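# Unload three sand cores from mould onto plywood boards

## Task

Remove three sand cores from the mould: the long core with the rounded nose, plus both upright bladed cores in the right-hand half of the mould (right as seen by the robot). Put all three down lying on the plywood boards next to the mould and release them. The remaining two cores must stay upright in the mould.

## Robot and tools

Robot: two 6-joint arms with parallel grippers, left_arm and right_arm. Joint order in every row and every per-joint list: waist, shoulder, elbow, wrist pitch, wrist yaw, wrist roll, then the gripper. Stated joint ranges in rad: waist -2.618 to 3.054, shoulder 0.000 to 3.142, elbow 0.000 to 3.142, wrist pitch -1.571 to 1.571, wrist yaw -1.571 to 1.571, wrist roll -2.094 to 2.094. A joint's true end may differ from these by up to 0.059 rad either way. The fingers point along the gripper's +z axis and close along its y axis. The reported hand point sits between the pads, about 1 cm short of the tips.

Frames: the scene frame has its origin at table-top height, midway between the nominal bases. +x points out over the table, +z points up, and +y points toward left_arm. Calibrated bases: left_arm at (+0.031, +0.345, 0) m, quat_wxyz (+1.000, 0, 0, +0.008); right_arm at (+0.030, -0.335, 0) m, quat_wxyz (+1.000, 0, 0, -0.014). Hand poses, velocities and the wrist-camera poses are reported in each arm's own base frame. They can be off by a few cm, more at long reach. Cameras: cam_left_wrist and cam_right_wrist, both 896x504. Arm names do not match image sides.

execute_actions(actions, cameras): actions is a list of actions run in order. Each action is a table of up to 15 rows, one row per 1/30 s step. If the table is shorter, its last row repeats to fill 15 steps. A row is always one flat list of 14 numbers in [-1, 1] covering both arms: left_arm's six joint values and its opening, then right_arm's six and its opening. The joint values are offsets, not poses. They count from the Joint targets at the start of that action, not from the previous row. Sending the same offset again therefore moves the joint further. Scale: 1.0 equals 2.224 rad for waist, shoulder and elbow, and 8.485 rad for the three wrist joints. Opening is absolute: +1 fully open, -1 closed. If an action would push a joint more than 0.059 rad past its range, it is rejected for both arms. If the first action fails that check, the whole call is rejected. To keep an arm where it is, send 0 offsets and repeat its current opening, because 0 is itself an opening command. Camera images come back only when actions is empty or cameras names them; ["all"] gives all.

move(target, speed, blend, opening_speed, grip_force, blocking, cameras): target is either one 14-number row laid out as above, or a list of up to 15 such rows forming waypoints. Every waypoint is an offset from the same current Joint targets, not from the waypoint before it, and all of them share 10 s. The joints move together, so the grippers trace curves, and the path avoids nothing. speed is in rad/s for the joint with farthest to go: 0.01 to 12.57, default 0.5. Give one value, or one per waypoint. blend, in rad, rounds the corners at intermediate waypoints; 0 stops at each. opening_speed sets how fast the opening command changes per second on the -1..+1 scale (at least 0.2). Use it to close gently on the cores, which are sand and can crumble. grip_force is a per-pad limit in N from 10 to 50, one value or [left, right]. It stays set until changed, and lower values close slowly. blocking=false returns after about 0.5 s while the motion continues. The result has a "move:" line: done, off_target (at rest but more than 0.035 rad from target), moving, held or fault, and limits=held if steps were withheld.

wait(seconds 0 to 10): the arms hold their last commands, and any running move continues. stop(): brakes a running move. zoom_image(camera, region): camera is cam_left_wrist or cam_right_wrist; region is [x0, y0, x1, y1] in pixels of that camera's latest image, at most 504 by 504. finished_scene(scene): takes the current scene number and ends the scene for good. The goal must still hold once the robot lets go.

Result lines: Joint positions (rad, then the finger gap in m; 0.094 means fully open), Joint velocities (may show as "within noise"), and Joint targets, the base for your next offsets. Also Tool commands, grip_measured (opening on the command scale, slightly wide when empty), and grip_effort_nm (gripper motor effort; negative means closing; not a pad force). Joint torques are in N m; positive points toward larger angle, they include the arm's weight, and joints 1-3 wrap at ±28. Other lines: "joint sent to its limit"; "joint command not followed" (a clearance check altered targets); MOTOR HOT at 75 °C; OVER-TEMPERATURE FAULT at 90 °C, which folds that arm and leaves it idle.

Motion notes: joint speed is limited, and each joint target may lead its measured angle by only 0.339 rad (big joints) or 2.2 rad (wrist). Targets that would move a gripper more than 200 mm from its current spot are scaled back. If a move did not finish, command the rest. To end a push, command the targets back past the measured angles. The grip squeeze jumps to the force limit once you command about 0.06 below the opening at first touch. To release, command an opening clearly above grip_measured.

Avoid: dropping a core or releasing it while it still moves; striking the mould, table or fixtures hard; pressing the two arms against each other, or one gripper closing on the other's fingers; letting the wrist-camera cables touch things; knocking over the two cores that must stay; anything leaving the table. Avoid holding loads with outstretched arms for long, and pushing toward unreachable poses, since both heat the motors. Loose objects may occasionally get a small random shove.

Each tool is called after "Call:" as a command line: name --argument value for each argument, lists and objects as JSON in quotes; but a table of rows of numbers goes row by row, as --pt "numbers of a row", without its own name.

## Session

Call:
execute_actions --actions '[]'

Scene clock: 0.00 s.
left_arm: end_effector_position=(+0.3491, -0.0518, +0.2090) grip_measured=+1.000 grip_effort_nm=n/a end_effector_quat_wxyz=(+0.533, -0.007, +0.815, -0.226) | right_arm: end_effector_position=(+0.3047, +0.0784, +0.1820) grip_measured=+1.000 grip_effort_nm=n/a end_effector_quat_wxyz=(+0.477, +0.034, +0.863, +0.162)
Joint positions: left_arm=[0.064 1.008 0.577 0.059 0.429 -0.249 0.094] | right_arm=[0.21 0.845 0.563 -0.234 -0.068 0.329 0.094]
Joint velocities: within noise
Joint torques (N m): no reading
Heat: left arm: 35 °C; right arm: 33 °C.
Joint targets: left_arm=[0.064 1.000 0.586 0.063 0.431 -0.247] | right_arm=[0.210 0.838 0.575 -0.230 -0.068 0.327]
Tool commands: left_gripper/opening=+1.0 right_gripper/opening=+1.0

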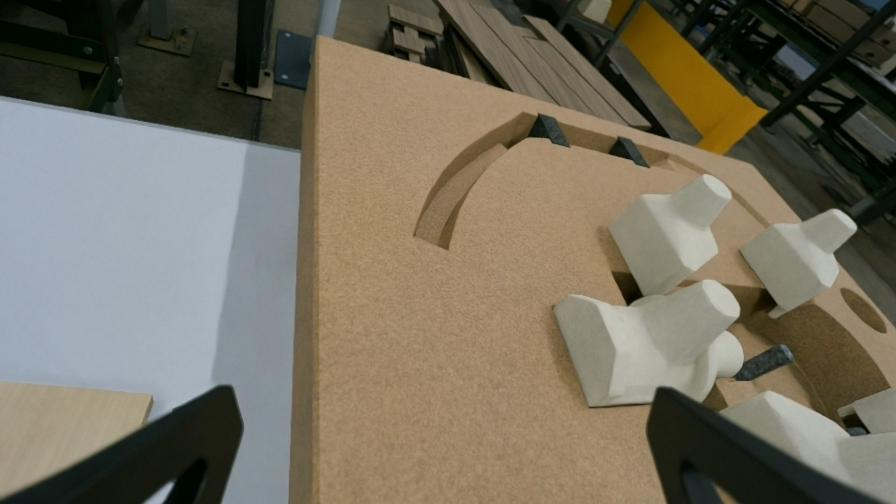

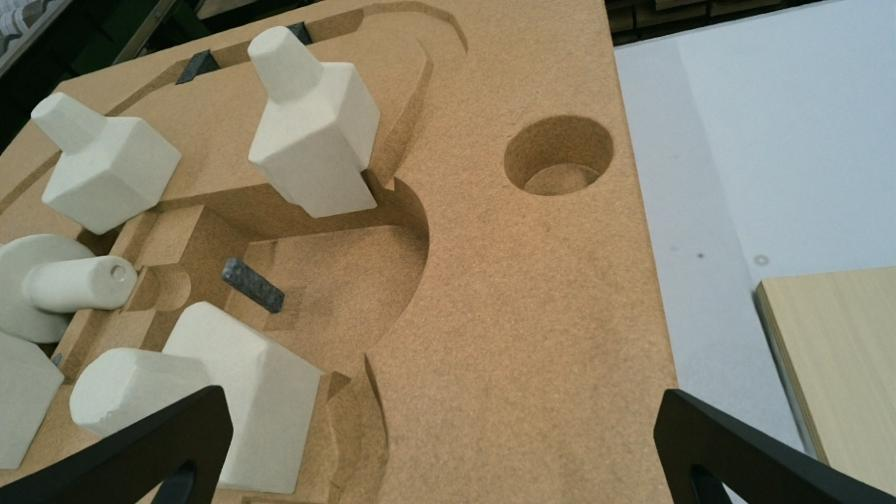

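Call:
move --pt "0 0 0.1686 0 0 0 1 0 0 0.1686 0 0 0 1" --pt "-0.2671 0.2365 0.3633 -0.086 -0.0508 0.0291 1 0.0809 0.116 0.1736 -0.0159 0.008 -0.0385 1" --speed 0.8 --blend 0.1 --cameras '["all"]'

Scene clock: 7.93 s.
left_arm: end_effector_position=(+0.3695, -0.2176, +0.2212) grip_measured=+1.000 grip_effort_nm=0.03 end_effector_quat_wxyz=(+0.353, +0.243, +0.898, -0.102) | right_arm: end_effector_position=(+0.3402, +0.1394, +0.2465) grip_measured=+1.000 grip_effort_nm=0.03 end_effector_quat_wxyz=(+0.489, -0.164, +0.851, +0.099)
Joint positions: left_arm=[-0.53 1.519 1.366 -0.666 0.01 -0.007 0.094] | right_arm=[0.383 1.096 0.932 -0.362 -0.006 0.006 0.094]
Joint torques (N m): left_arm=[0.09 -5.53 8.03 1.74 -0.09 0.02] | right_arm=[0.55 -2.82 8.68 1.39 0.05 -0.1]
Heat: left arm: 37 °C; right arm: 35 °C.
Joint targets: left_arm=[-0.530 1.526 1.394 -0.667 0.000 0.000] | right_arm=[0.389 1.096 0.961 -0.365 0.000 0.000]
move: done

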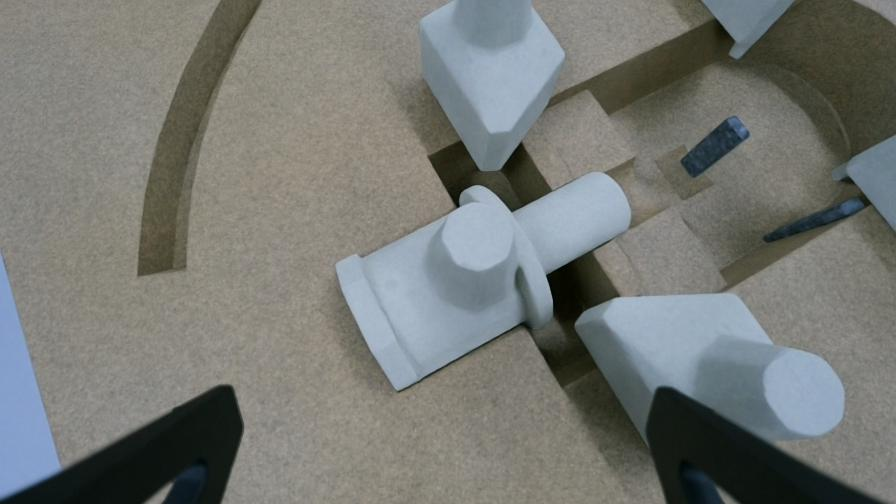

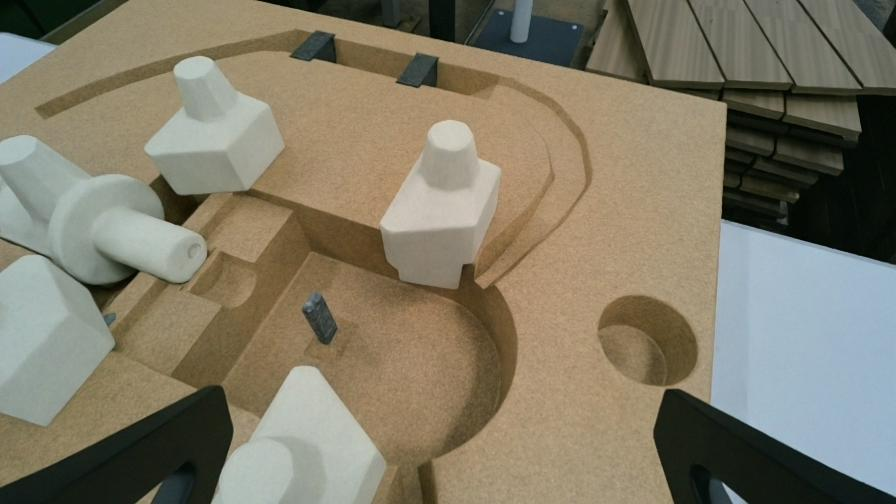

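Call:
move --pt "-0.0103 0 0 0 0 0 0.3 0 -0.1102 -0.304 0.0767 0 0 1" --pt "-0.0103 0.1057 -0.0018 0.028 0 0 0.3 0.0791 -0.1102 -0.304 0.0767 0 0 1" --speed '[0.7,0.35]' --grip_force 40 --cameras '["all"]'

Scene clock: 27.07 s.
left_arm: end_effector_position=(+0.4154, -0.2526, +0.1582) grip_measured=+0.302 grip_effort_nm=-0.06 end_effector_quat_wxyz=(+0.347, +0.250, +0.898, -0.102) | right_arm: end_effector_position=(+0.2748, +0.1733, +0.1576) grip_measured=+1.000 grip_effort_nm=0.03 end_effector_quat_wxyz=(+0.561, -0.223, +0.780, +0.163)
Joint positions: left_arm=[-0.545 1.751 1.371 -0.45 0.009 -0.006 0.061] | right_arm=[0.559 0.865 0.292 0.251 -0.002 0.004 0.094]
Joint torques (N m): left_arm=[-0.62 -7.28 7.19 1.94 -0.05 0.02] | right_arm=[0.59 -2.21 5.74 1.85 0.01 -0.09]
Heat: left arm: 39 °C; right arm: 37 °C.
Joint targets: left_arm=[-0.553 1.761 1.390 -0.430 0.000 0.000] | right_arm=[0.565 0.851 0.285 0.285 0.000 0.000]
grip_force (N): 40, 40
move: done

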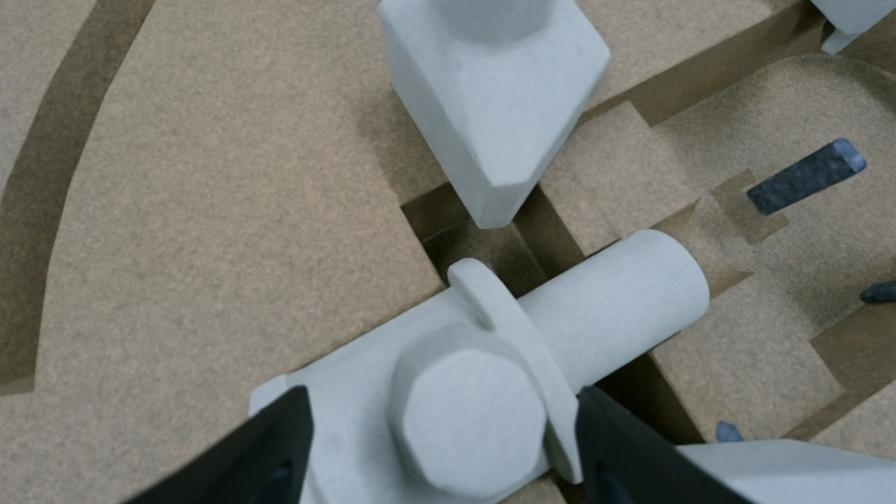

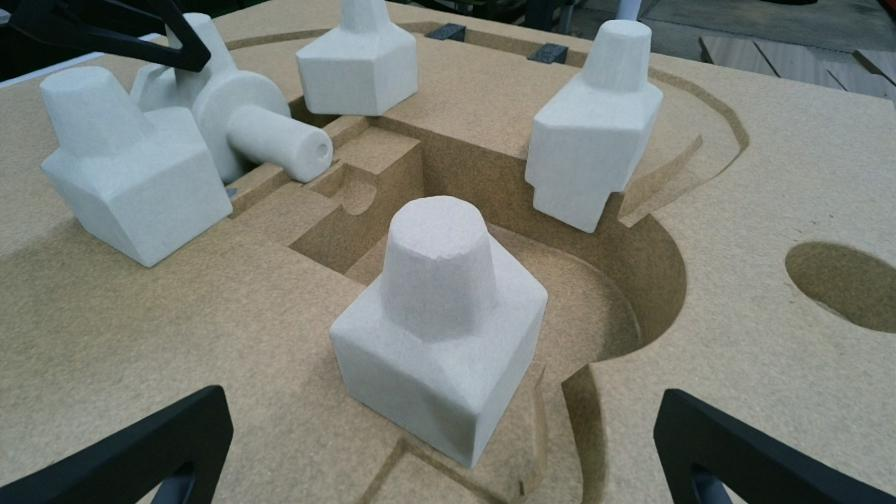

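Call:
move --target '[-0.0036,0.0103,0.0126,-0.0007,0,0,0.3,0,0.161,0.0611,0.0263,0,0,0.6]' --speed 0.35 --cameras '["all"]'

Scene clock: 37.70 s.
left_arm: end_effector_position=(+0.4175, -0.2584, +0.1600) grip_measured=+0.302 grip_effort_nm=-0.06 end_effector_quat_wxyz=(+0.350, +0.253, +0.896, -0.105) | right_arm: end_effector_position=(+0.3155, +0.1988, +0.1425) grip_measured=+0.603 grip_effort_nm=-0.13 end_effector_quat_wxyz=(+0.552, -0.225, +0.787, +0.160)
Joint positions: left_arm=[-0.553 1.764 1.39 -0.45 0.009 -0.006 0.061] | right_arm=[0.559 1.206 0.388 0.471 -0.002 0.004 0.075]
Joint torques (N m): left_arm=[-0.61 -6.75 7.99 1.89 -0.07 0.02] | right_arm=[0.61 -2.69 8.34 1.88 0.01 -0.1]
Heat: left arm: 40 °C; right arm: 38 °C.
Joint targets: left_arm=[-0.561 1.784 1.419 -0.436 0.000 0.000] | right_arm=[0.565 1.209 0.421 0.509 0.000 0.000]
grip_force (N): 40, 40
move: off_target (right_arm); right_arm: the wrist pitch is farthest, 0.037 rad from its target

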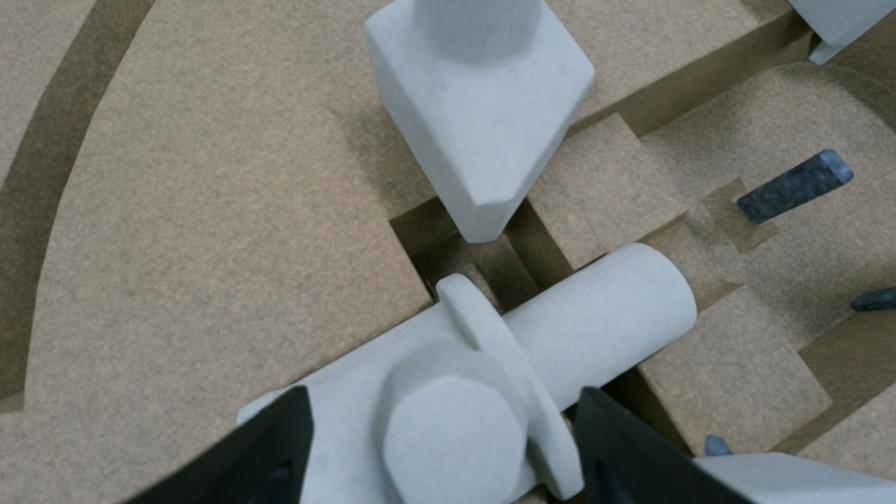

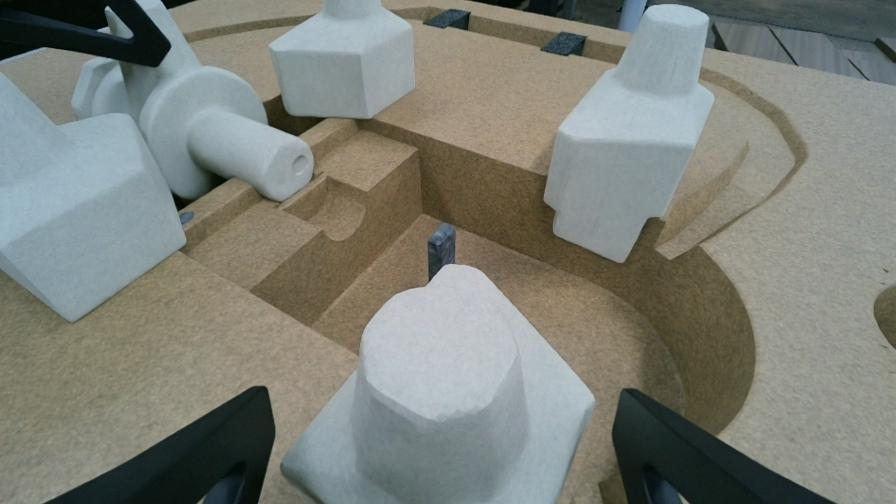

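Call:
move --pt "-0.001 0 0 0 0 0 0.3 0 0.0147 0.0207 -0.0017 0 0 0.6" --pt "-0.001 0 0 0 0 0 -0.5 0 0.0147 0.0207 -0.0017 0 0 0.6" --speed 0.3 --opening_speed 0.5 --cameras '["all"]'

Scene clock: 48.47 s.
left_arm: end_effector_position=(+0.4175, -0.2583, +0.1600) grip_measured=-0.293 grip_effort_nm=-0.81 end_effector_quat_wxyz=(+0.350, +0.253, +0.896, -0.104) | right_arm: end_effector_position=(+0.3251, +0.2048, +0.1528) grip_measured=+0.603 grip_effort_nm=-0.13 end_effector_quat_wxyz=(+0.559, -0.223, +0.782, +0.162)
Joint positions: left_arm=[-0.553 1.764 1.39 -0.45 0.008 -0.006 0.033] | right_arm=[0.559 1.236 0.435 0.472 -0.002 0.004 0.075]
Joint torques (N m): left_arm=[-0.85 -6.76 7.99 1.89 -0.07 -0.01] | right_arm=[0.59 -2.88 8.27 1.73 0.01 -0.09]
Heat: left arm: 39 °C; right arm: 39 °C.
Joint targets: left_arm=[-0.564 1.784 1.419 -0.436 0.000 0.000] | right_arm=[0.565 1.242 0.467 0.494 0.000 0.000]
grip_force (N): 40, 40
move: done

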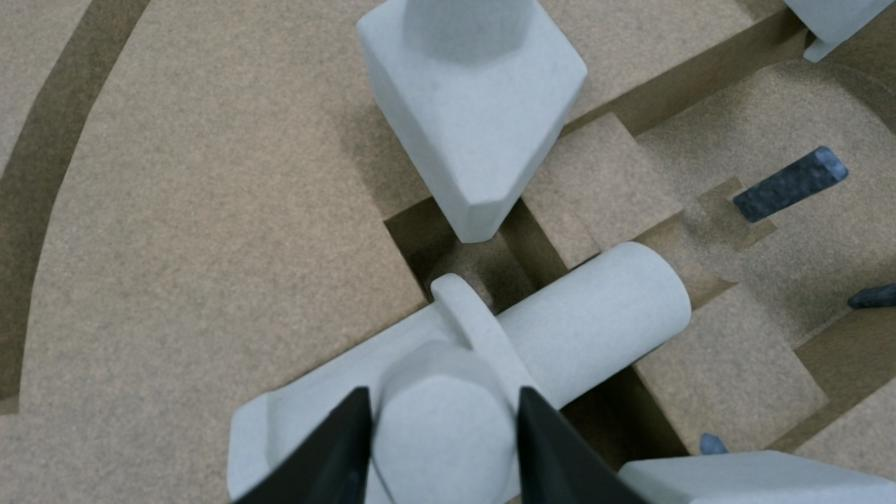

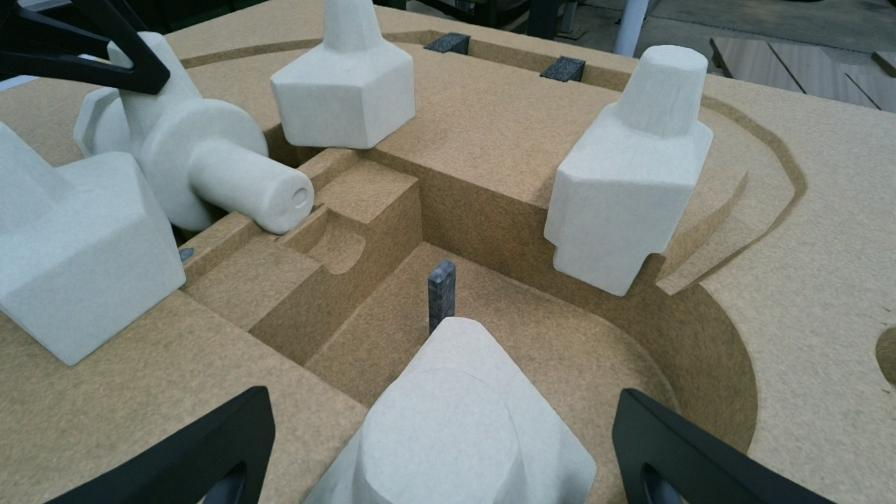

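Call:
move --pt "0 0 0 0 0 0 -0.5 0 0 0 0 0 0 -0.5" --pt "0 0 0 0 0 0 -0.5 0 0 0 0 0 0 -0.5" --opening_speed 0.5

Call:
move --pt "0 -0.012 0.11 -0.024 0 0 -0.5 0 -0.0838 0.1075 -0.0441 0 0 -0.5" --pt "0 -0.034 0.136 -0.024 0 0 -0.5 0 -0.0938 0.1225 -0.0441 0 0 -0.5" --speed 0.15 --blend 0.03 --cameras '["all"]'

Scene clock: 55.73 s.
left_arm: end_effector_position=(+0.4175, -0.2583, +0.1600) grip_measured=-0.293 grip_effort_nm=-0.81 end_effector_quat_wxyz=(+0.350, +0.253, +0.896, -0.104) | right_arm: end_effector_position=(+0.3251, +0.2048, +0.1528) grip_measured=-0.255 grip_effort_nm=-0.82 end_effector_quat_wxyz=(+0.559, -0.223, +0.782, +0.162)
Joint positions: left_arm=[-0.553 1.764 1.39 -0.45 0.008 -0.006 0.033] | right_arm=[0.559 1.236 0.435 0.472 -0.002 0.004 0.035]
Joint torques (N m): left_arm=[-0.75 -6.63 7.98 1.9 -0.05 0.01] | right_arm=[0.61 -2.88 8.25 1.73 0.01 -0.09]
Heat: left arm: 39 °C; right arm: 39 °C.
Joint targets: left_arm=[-0.564 1.784 1.419 -0.436 0.000 0.000] | right_arm=[0.565 1.242 0.467 0.494 0.000 0.000]
grip_force (N): 40, 40
move: done

Scene clock: 59.17 s.
left_arm: end_effector_position=(+0.4182, -0.2589, +0.2146) grip_measured=-0.293 grip_effort_nm=-0.81 end_effector_quat_wxyz=(+0.334, +0.256, +0.902, -0.100) | right_arm: end_effector_position=(+0.3187, +0.2010, +0.2225) grip_measured=-0.256 grip_effort_nm=-0.82 end_effector_quat_wxyz=(+0.544, -0.226, +0.792, +0.158)
Joint positions: left_arm=[-0.553 1.791 1.663 -0.731 0.009 -0.004 0.033] | right_arm=[0.559 1.07 0.678 0.027 -0.003 0.004 0.035]
Joint torques (N m): left_arm=[-0.77 -14.56 10.5 2.67 -0.05 0] | right_arm=[0.62 -5.72 11.34 2.4 0.02 -0.09]
Heat: left arm: 39 °C; right arm: 40 °C.
Joint targets: left_arm=[-0.564 1.708 1.721 -0.639 0.000 0.000] | right_arm=[0.565 1.033 0.739 0.120 0.000 0.000]
grip_force (N): 40, 40
move: off_target (left_arm, right_arm); blend cut to 0.0289 rad at target 1; left_arm: the wrist pitch is farthest, 0.092 rad from its target; right_arm: the wrist pitch is farthest, 0.093 rad from its target

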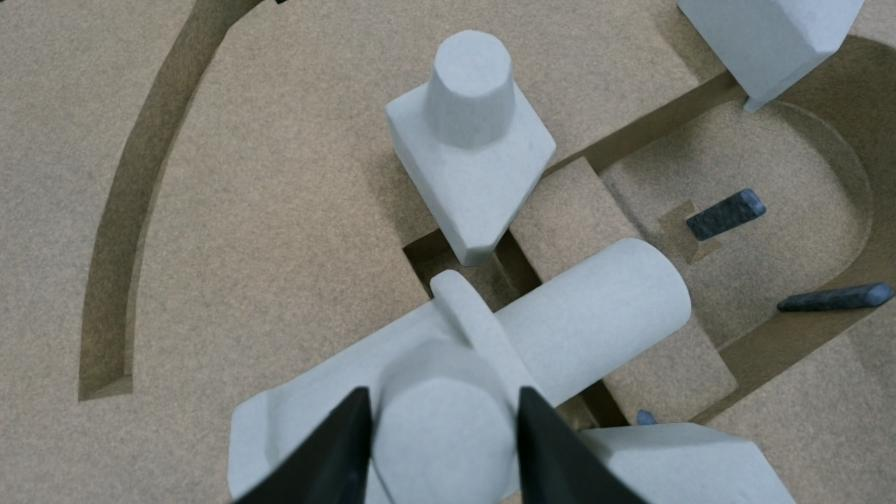

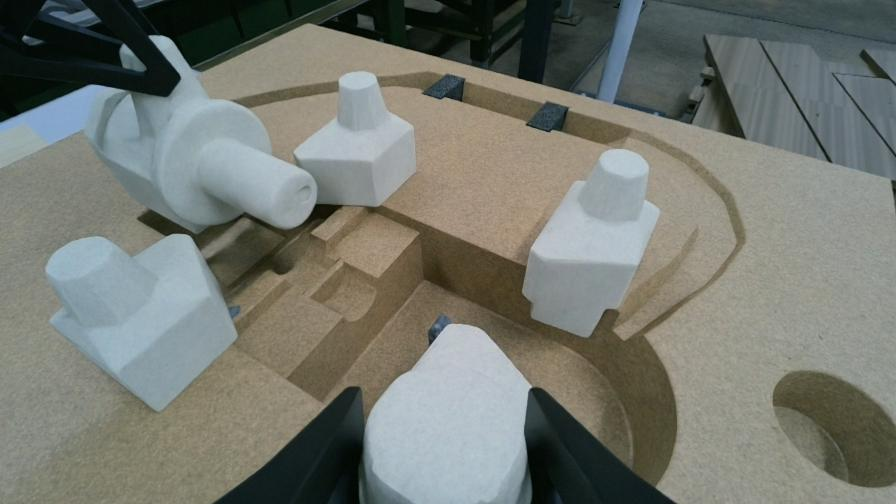

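Call:
move --pt "0 0.0414 0.1929 -0.0402 0 0 -0.5 -0.3386 0.1218 0.2693 -0.0889 0 0 -0.5" --pt "0.4514 -0.2145 -0.0796 -0.0425 0 0 -0.5 -0.3386 0.3808 0.4546 -0.1463 0 0 -0.5" --pt "0.4514 -0.2761 -0.3062 0.0011 0 0 -0.5 -0.5022 0.5787 0.5985 -0.1909 -0.0873 0 -0.5" --speed 0.5 --blend 0.06 --cameras '["all"]'

Scene clock: 84.43 s.
left_arm: end_effector_position=(+0.2940, +0.1387, +0.1977) grip_measured=-0.293 grip_effort_nm=-0.81 end_effector_quat_wxyz=(+0.338, -0.205, +0.915, +0.076) | right_arm: end_effector_position=(+0.4132, -0.1208, +0.0903) grip_measured=-0.256 grip_effort_nm=-0.82 end_effector_quat_wxyz=(+0.010, +0.285, +0.896, +0.341)
Joint positions: left_arm=[0.435 1.148 1.022 -0.738 -0.004 -0.004 0.033] | right_arm=[-0.553 2.324 2.031 -1.454 -0.677 0.001 0.035]
Joint torques (N m): left_arm=[0.4 -6.91 6.95 2.84 0.1 -0.02] | right_arm=[0.02 -11.03 8.05 -0.59 -0.92 -0.06]
Heat: left arm: 43 °C; right arm: 42 °C.
Joint targets: left_arm=[0.441 1.094 1.040 -0.630 0.000 0.000] | right_arm=[-0.552 2.321 2.071 -1.500 -0.741 0.000]
grip_force (N): 40, 40
move: off_target (left_arm, right_arm); left_arm: the wrist pitch is farthest, 0.108 rad from its target; right_arm: the wrist yaw is farthest, 0.063 rad from its target

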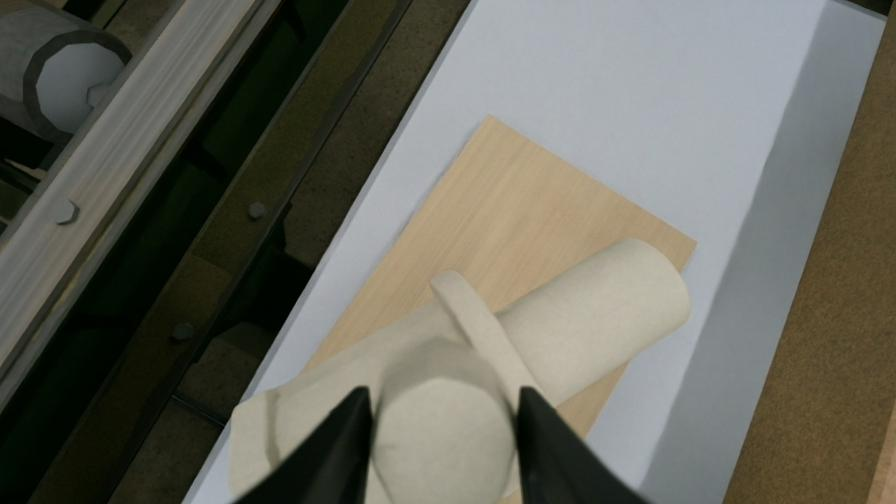

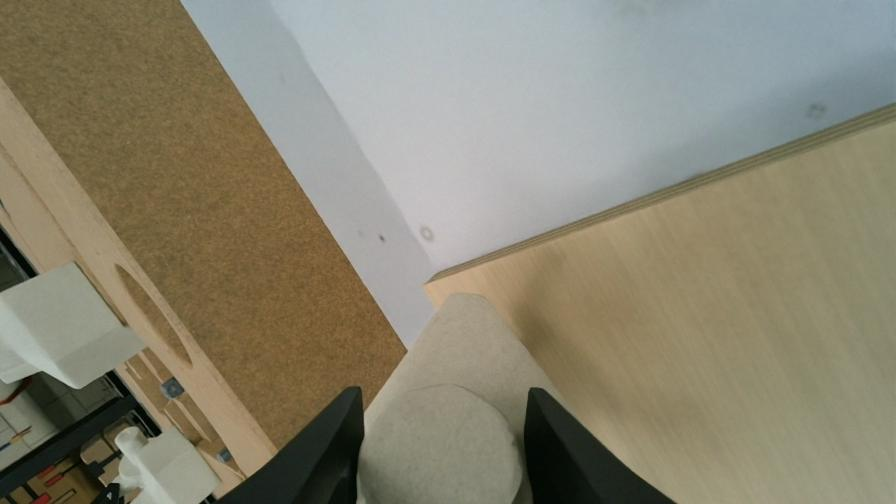

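Call:
move --pt "0 0.0234 -0.0823 0.0283 0 0 -0.5 -0.0112 0.0124 -0.0025 0.0009 -0.0035 0 -0.5" --pt "0 0.0234 -0.1169 0.0372 0 0 -0.5 -0.0225 0.0247 -0.0049 0.0019 -0.0071 0 -0.5" --speed 0.2 --blend 0.03 --cameras '["all"]'

Scene clock: 98.43 s.
left_arm: end_effector_position=(+0.3012, +0.1420, +0.1373) grip_measured=-0.293 grip_effort_nm=-0.81 end_effector_quat_wxyz=(+0.355, -0.204, +0.909, +0.080) | right_arm: end_effector_position=(+0.4113, -0.1323, +0.0764) grip_measured=-0.256 grip_effort_nm=-0.82 end_effector_quat_wxyz=(+0.003, +0.312, +0.874, +0.372)
Joint positions: left_arm=[0.435 1.157 0.763 -0.431 -0.004 -0.004 0.033] | right_arm=[-0.597 2.376 2.031 -1.455 -0.734 0.001 0.035]
Joint torques (N m): left_arm=[0.49 -3.82 6.99 3.01 0.08 0.02] | right_arm=[-0.58 -10.97 7.06 -0.51 -1.01 -0.05]
Heat: left arm: 45 °C; right arm: 39 °C.
Joint targets: left_arm=[0.441 1.146 0.780 -0.314 0.000 0.000] | right_arm=[-0.602 2.375 2.060 -1.484 -0.801 0.000]
grip_force (N): 40, 40
move: off_target (left_arm, right_arm); left_arm: the wrist pitch is farthest, 0.117 rad from its target; right_arm: the wrist yaw is farthest, 0.068 rad from its target

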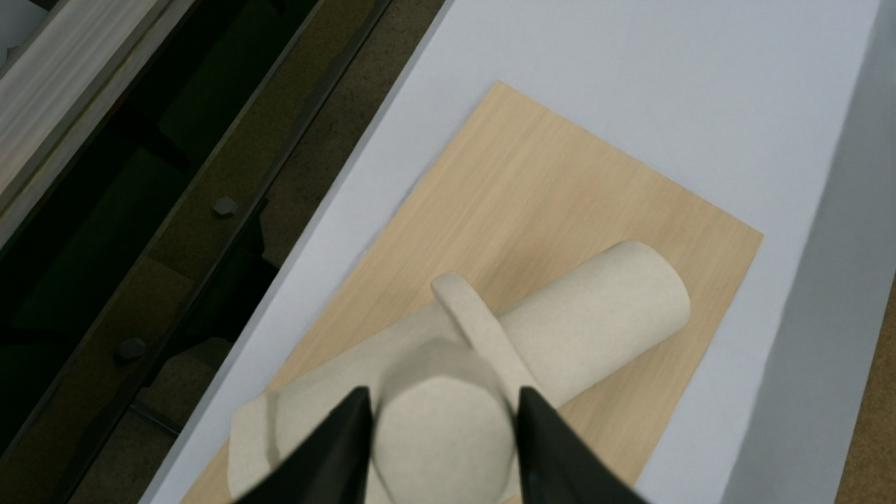

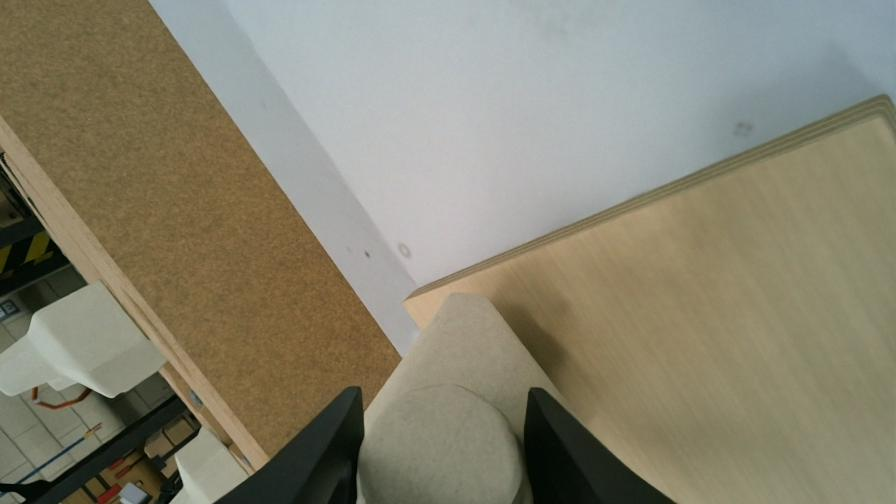

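Call:
move --pt "0 0 -0.027 0.0059 0 0 -0.5 0 0.018 0 0 0 0 -0.5" --pt "0 0 -0.038 0.0059 0 0 -0.5 0 0.0265 0 0 0 0 -0.5" --speed 0.08 --blend 0.01 --cameras '["all"]'

Scene clock: 102.23 s.
left_arm: end_effector_position=(+0.3018, +0.1423, +0.1241) grip_measured=-0.293 grip_effort_nm=-0.81 end_effector_quat_wxyz=(+0.365, -0.203, +0.905, +0.082) | right_arm: end_effector_position=(+0.4132, -0.1278, +0.0629) grip_measured=-0.256 grip_effort_nm=-0.82 end_effector_quat_wxyz=(-0.012, +0.319, +0.862, +0.393)
Joint positions: left_arm=[0.435 1.157 0.695 -0.342 -0.004 -0.004 0.033] | right_arm=[-0.597 2.421 2.031 -1.455 -0.771 0.001 0.035]
Joint torques (N m): left_arm=[0.43 -3.67 5.48 2.6 0.07 -0.02] | right_arm=[-0.44 -10.09 6.98 -0.58 -0.63 -0.05]
Heat: left arm: 45 °C; right arm: 38 °C.
Joint targets: left_arm=[0.441 1.146 0.695 -0.264 0.000 0.000] | right_arm=[-0.602 2.434 2.060 -1.484 -0.801 0.000]
grip_force (N): 40, 40
move: off_target (left_arm); left_arm: the wrist pitch is farthest, 0.078 rad from its target

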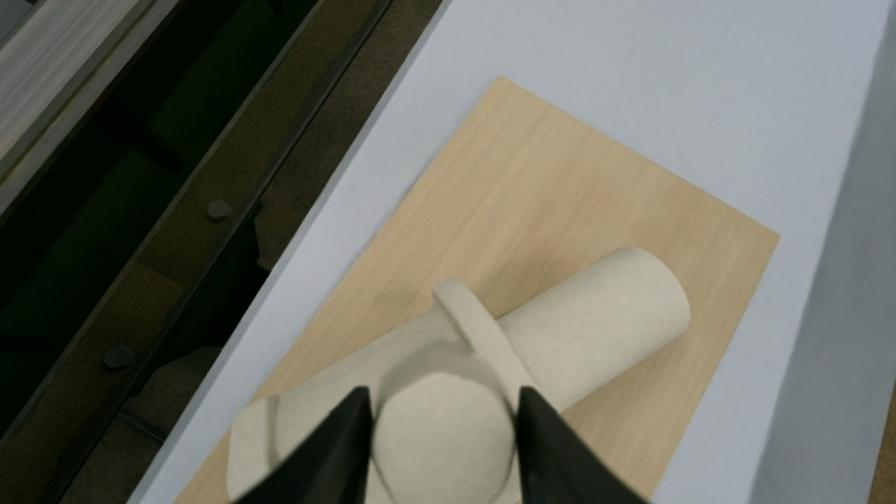

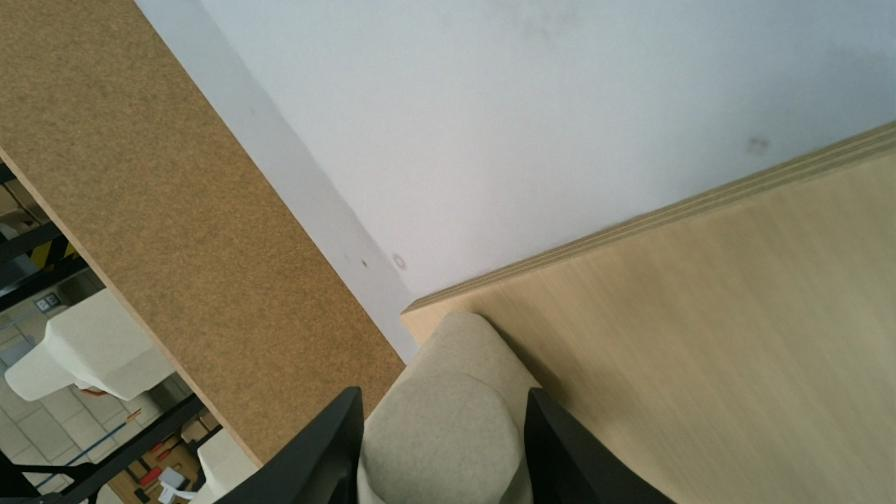

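Call:
move --pt "0 0 -0.004 0 0 0 -0.5 0 0.009 0 0 0 0 -0.5" --pt "0 0 -0.0 -0.005 0 0 -0.5 0 0.002 0 0 0 0 -0.5" --pt "0 0 -0.0 -0.005 0 0 0.2 0 0.002 0 0 0 0 0.0" --speed 0.1 --opening_speed 0.2 --cameras '["all"]'

Scene clock: 111.17 s.
left_arm: end_effector_position=(+0.3033, +0.1429, +0.1248) grip_measured=+0.198 grip_effort_nm=0.13 end_effector_quat_wxyz=(+0.369, -0.202, +0.903, +0.083) | right_arm: end_effector_position=(+0.4120, -0.1282, +0.0605) grip_measured=-0.003 grip_effort_nm=0.17 end_effector_quat_wxyz=(-0.017, +0.323, +0.859, +0.396)
Joint positions: left_arm=[0.435 1.157 0.691 -0.328 -0.004 -0.004 0.056] | right_arm=[-0.601 2.432 2.036 -1.464 -0.774 0.001 0.047]
Joint torques (N m): left_arm=[0.57 -3.75 5.86 1.99 0.06 -0.03] | right_arm=[-0.13 -10.65 6.52 -0.51 -0.63 -0.04]
Heat: left arm: 44 °C; right arm: 38 °C.
Joint targets: left_arm=[0.441 1.146 0.695 -0.307 0.000 0.000] | right_arm=[-0.602 2.439 2.060 -1.483 -0.801 0.000]
grip_force (N): 40, 40
move: done

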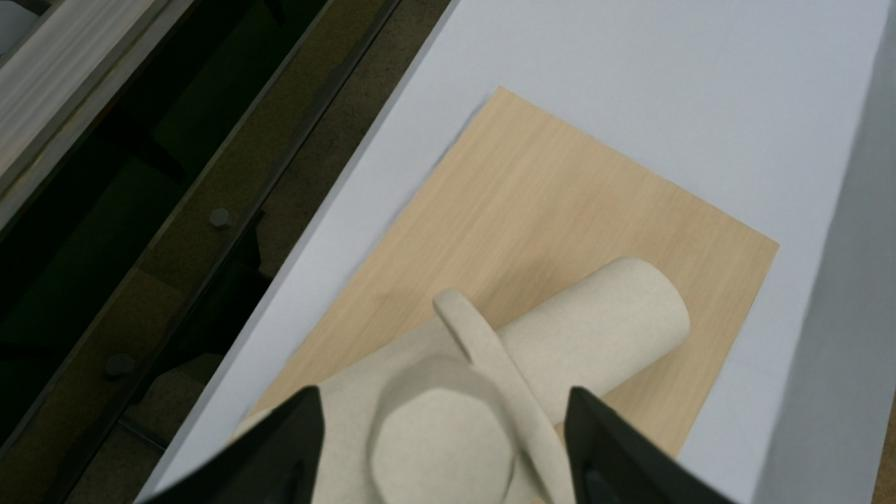

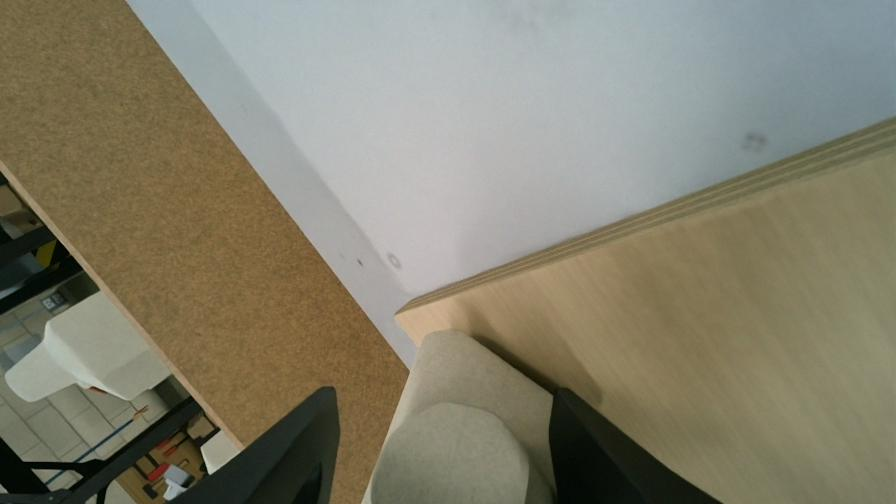

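Call:
move --pt "0 0 0.06 -0.009 0 0 0.2 -0.0675 -0.06 0 0 0 0 0" --pt "0 0 0.1574 -0.0236 0 0 0.2 -0.0675 -0.15 0 0 0 0 0" --pt "0 0 0.1574 -0.0236 0 0 0.2 0.1358 -0.4128 -0.1403 0.0184 0.0944 0 0" --pt "0 0 0.1574 -0.0236 0 0 0.2 0.4429 -0.4231 -0.6075 0.2348 0.0944 0 0" --speed '[0.25,0.5,0.7,0.7]' --blend '[0.03,0.06,0.1,0]' --cameras '["all"]'

Scene clock: 124.23 s.
left_arm: end_effector_position=(+0.3307, +0.1557, +0.2370) grip_measured=+0.198 grip_effort_nm=0.13 end_effector_quat_wxyz=(+0.437, -0.195, +0.872, +0.098) | right_arm: end_effector_position=(+0.4244, +0.1702, +0.1639) grip_measured=-0.003 grip_effort_nm=0.17 end_effector_quat_wxyz=(+0.568, -0.154, +0.801, +0.110)
Joint positions: left_arm=[0.435 1.157 1.023 -0.508 -0.004 -0.004 0.056] | right_arm=[0.378 1.525 0.717 0.471 -0.003 0.001 0.047]
Joint torques (N m): left_arm=[0.42 -3.96 7.62 1.95 0.08 -0.02] | right_arm=[0.46 -7.86 5.04 1.84 0.01 -0.05]
Heat: left arm: 42 °C; right arm: 39 °C.
Joint targets: left_arm=[0.441 1.146 1.045 -0.507 0.000 0.000] | right_arm=[0.383 1.498 0.709 0.509 0.000 0.000]
grip_force (N): 40, 40
move: off_target (right_arm); right_arm: the wrist pitch is farthest, 0.038 rad from its target

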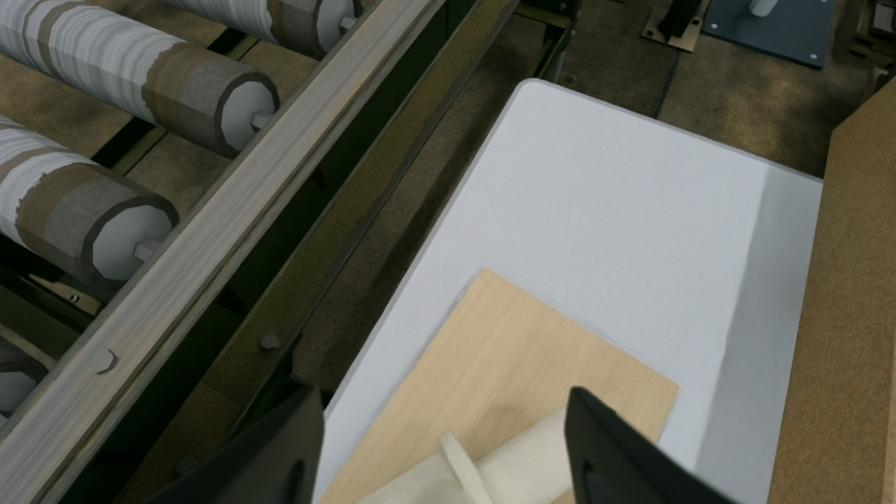

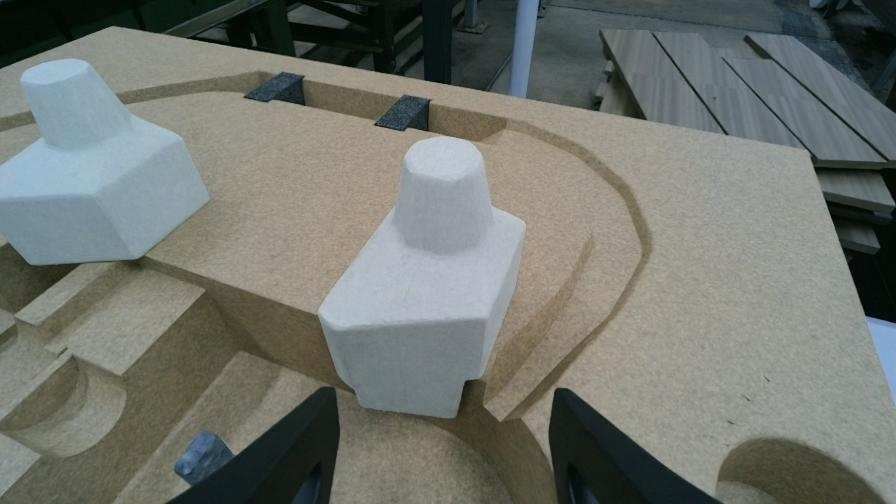

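Call:
move --target '[0,0,0,0,0,0,0.2,0,0.1902,0.1776,0.0033,0,0,0.6]' --speed 0.4 --cameras '["cam_right_wrist"]'

Scene clock: 130.90 s.
left_arm: end_effector_position=(+0.3307, +0.1557, +0.2370) grip_measured=+0.198 grip_effort_nm=0.13 end_effector_quat_wxyz=(+0.437, -0.195, +0.872, +0.098) | right_arm: end_effector_position=(+0.5144, +0.2061, +0.1478) grip_measured=+0.597 grip_effort_nm=0.18 end_effector_quat_wxyz=(+0.574, -0.153, +0.797, +0.111)
Joint positions: left_arm=[0.435 1.157 1.023 -0.508 -0.004 -0.004 0.056] | right_arm=[0.379 1.906 1.075 0.509 -0.002 0.001 0.075]
Joint torques (N m): left_arm=[0.39 -3.96 7.61 1.93 0.08 0.01] | right_arm=[0.4 -7.5 7.95 1.79 0 -0.05]
Heat: left arm: 42 °C; right arm: 39 °C.
Joint targets: left_arm=[0.441 1.146 1.045 -0.507 0.000 0.000] | right_arm=[0.383 1.921 1.104 0.537 0.000 0.000]
grip_force (N): 40, 40
move: done
Images, in order (width x height): cam_right_wrist 896x504.

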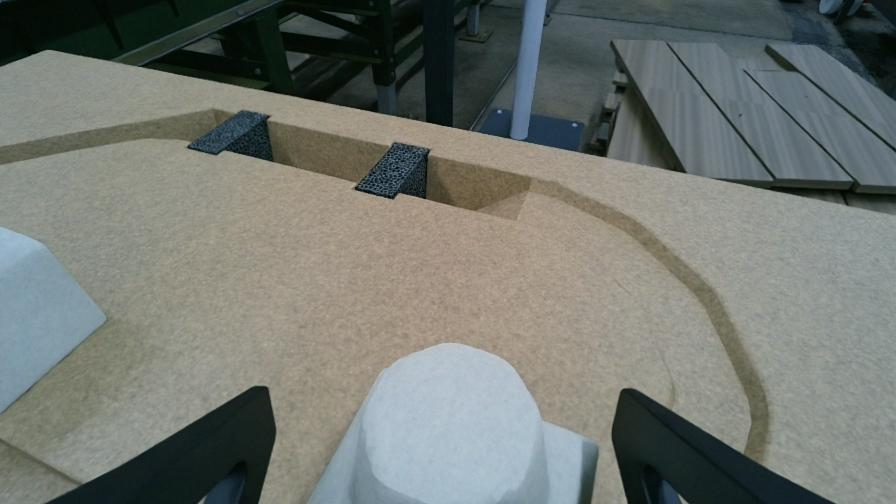

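Call:
move --pt "0 0 0 0 0 0 0.2 -0.0012 0.009 0.0135 -0.001 0 0 0.6" --pt "0 0 0 0 0 0 0.2 -0.0012 0.009 0.0135 -0.001 0 0 -0.5" --speed 0.3 --opening_speed 0.6 --cameras '["cam_right_wrist"]'

Scene clock: 137.37 s.
left_arm: end_effector_position=(+0.3307, +0.1557, +0.2370) grip_measured=+0.198 grip_effort_nm=0.13 end_effector_quat_wxyz=(+0.437, -0.195, +0.872, +0.098) | right_arm: end_effector_position=(+0.5234, +0.2093, +0.1564) grip_measured=-0.236 grip_effort_nm=-0.76 end_effector_quat_wxyz=(+0.586, -0.151, +0.788, +0.113)
Joint positions: left_arm=[0.435 1.157 1.023 -0.508 -0.004 -0.004 0.056] | right_arm=[0.379 1.927 1.11 0.526 0 0.001 0.036]
Joint torques (N m): left_arm=[0.44 -4 7.69 1.98 0.08 0.01] | right_arm=[0.18 -7.76 7.54 1.56 0 -0.05]
Heat: left arm: 42 °C; right arm: 41 °C.
Joint targets: left_arm=[0.441 1.146 1.045 -0.507 0.000 0.000] | right_arm=[0.381 1.941 1.134 0.528 0.000 0.000]
grip_force (N): 40, 40
move: done
Images, in order (width x height): cam_right_wrist 896x504.

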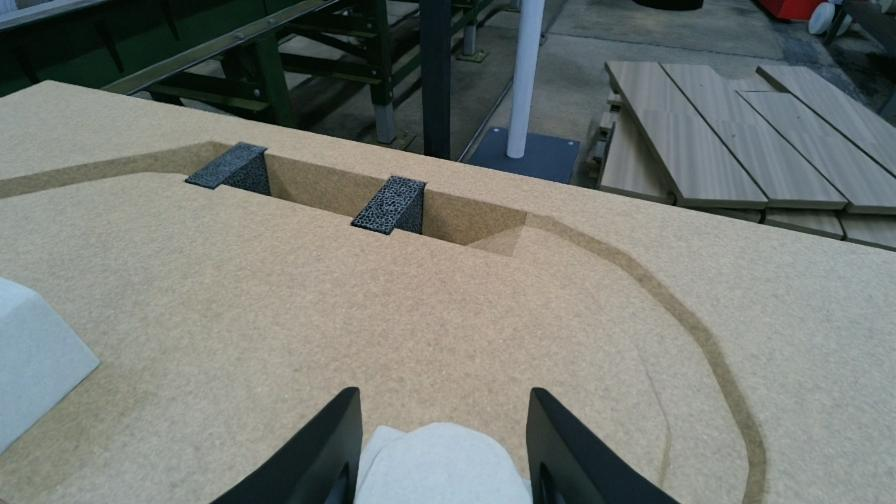

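Call:
move --pt "0 0 0 0 0 0 0.2 0 0 0 0 0 0 0" --pt "0 0 0 0 0 0 0.2 0 -0.0105 -0.016 0.001 0 0 0" --pt "0 0 0 0 0 0 0.2 0 -0.0105 -0.016 0.001 0 0 -0.5" --speed 0.3 --opening_speed 0.6 --cameras '["cam_right_wrist"]'

Scene clock: 144.77 s.
left_arm: end_effector_position=(+0.3307, +0.1557, +0.2370) grip_measured=+0.198 grip_effort_nm=0.13 end_effector_quat_wxyz=(+0.437, -0.195, +0.872, +0.098) | right_arm: end_effector_position=(+0.5235, +0.2093, +0.1567) grip_measured=-0.238 grip_effort_nm=-0.82 end_effector_quat_wxyz=(+0.587, -0.151, +0.788, +0.112)
Joint positions: left_arm=[0.435 1.157 1.023 -0.508 -0.004 -0.004 0.056] | right_arm=[0.379 1.927 1.11 0.527 0 0.001 0.036]
Joint torques (N m): left_arm=[0.51 -4.05 7.61 1.94 0.07 -0.02] | right_arm=[0.17 -9.55 4.78 1.63 -0.01 -0.05]
Heat: left arm: 42 °C; right arm: 41 °C.
Joint targets: left_arm=[0.441 1.146 1.045 -0.507 0.000 0.000] | right_arm=[0.381 1.918 1.098 0.537 0.000 0.000]
grip_force (N): 40, 40
move: done
Images, in order (width x height): cam_right_wrist 896x504.

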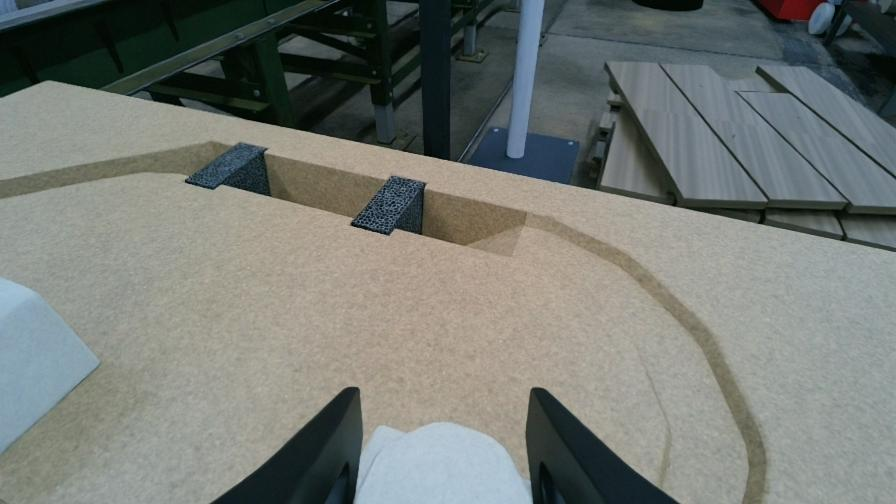

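Call:
move --pt "0 0 0 0 0 0 0.2 0 0 0 0 0 0 0" --pt "0 0 0 0 0 0 0.2 0 -0.009 -0.012 0.001 0 0 0" --pt "0 0 0 0 0 0 0.2 0 -0.009 -0.012 0.001 0 0 -0.5" --speed 0.3 --opening_speed 0.6 --cameras '["cam_right_wrist"]'

Scene clock: 149.73 s.
left_arm: end_effector_position=(+0.3307, +0.1557, +0.2370) grip_measured=+0.198 grip_effort_nm=0.13 end_effector_quat_wxyz=(+0.437, -0.195, +0.872, +0.098) | right_arm: end_effector_position=(+0.5211, +0.2082, +0.1563) grip_measured=-0.233 grip_effort_nm=-0.81 end_effector_quat_wxyz=(+0.591, -0.150, +0.785, +0.113)
Joint positions: left_arm=[0.435 1.157 1.023 -0.508 -0.004 -0.004 0.056] | right_arm=[0.379 1.923 1.09 0.552 0.001 0.001 0.036]
Joint torques (N m): left_arm=[0.5 -3.97 7.6 1.95 0.08 -0.02] | right_arm=[0.18 -10.78 4.26 1.47 -0.01 -0.05]
Heat: left arm: 42 °C; right arm: 41 °C.
Joint targets: left_arm=[0.441 1.146 1.045 -0.507 0.000 0.000] | right_arm=[0.381 1.897 1.071 0.545 0.000 0.000]
grip_force (N): 40, 40
move: done
Images, in order (width x height): cam_right_wrist 896x504.

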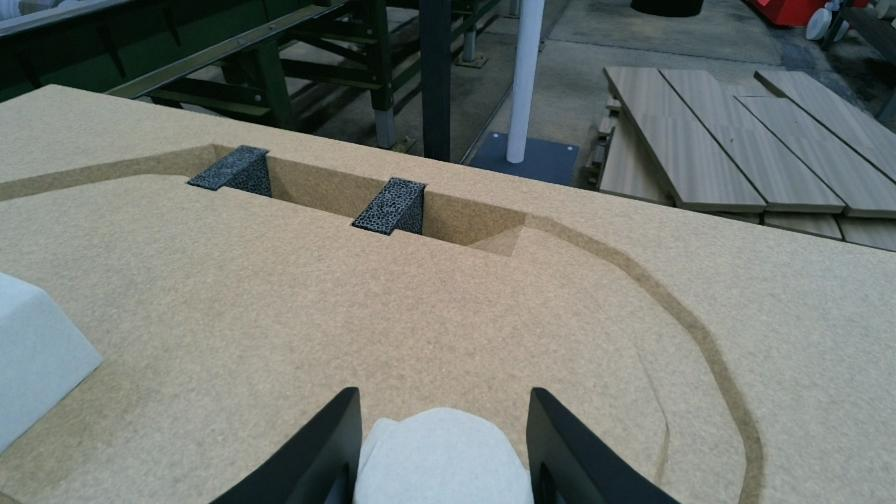

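Call:
move --pt "0 0 0 0 0 0 0.2 0 0 0 0 0 0 0" --pt "0 0 0 0 0 0 0.2 0 -0.006 -0.009 0.0014 0 0 0" --pt "0 0 0 0 0 0 0.2 0 -0.006 -0.009 0.0014 0 0 -0.5" --speed 0.3 --opening_speed 0.6 --cameras '["cam_right_wrist"]'

Scene clock: 154.90 s.
left_arm: end_effector_position=(+0.3307, +0.1557, +0.2370) grip_measured=+0.198 grip_effort_nm=0.13 end_effector_quat_wxyz=(+0.437, -0.195, +0.872, +0.098) | right_arm: end_effector_position=(+0.5173, +0.2067, +0.1561) grip_measured=-0.220 grip_effort_nm=-0.81 end_effector_quat_wxyz=(+0.591, -0.150, +0.784, +0.113)
Joint positions: left_arm=[0.435 1.157 1.023 -0.508 -0.004 -0.004 0.056] | right_arm=[0.379 1.91 1.07 0.562 0.001 0.001 0.037]
Joint torques (N m): left_arm=[0.4 -4.03 7.58 1.95 0.06 -0.01] | right_arm=[0.17 -10.78 4.27 1.48 -0.02 -0.05]
Heat: left arm: 42 °C; right arm: 42 °C.
Joint targets: left_arm=[0.441 1.146 1.045 -0.507 0.000 0.000] | right_arm=[0.381 1.884 1.051 0.557 0.000 0.000]
grip_force (N): 40, 40
move: done
Images, in order (width x height): cam_right_wrist 896x504.

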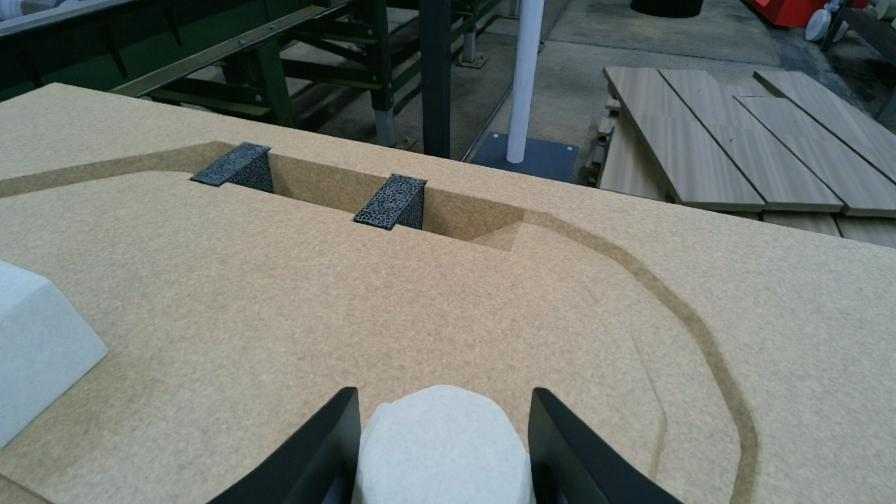

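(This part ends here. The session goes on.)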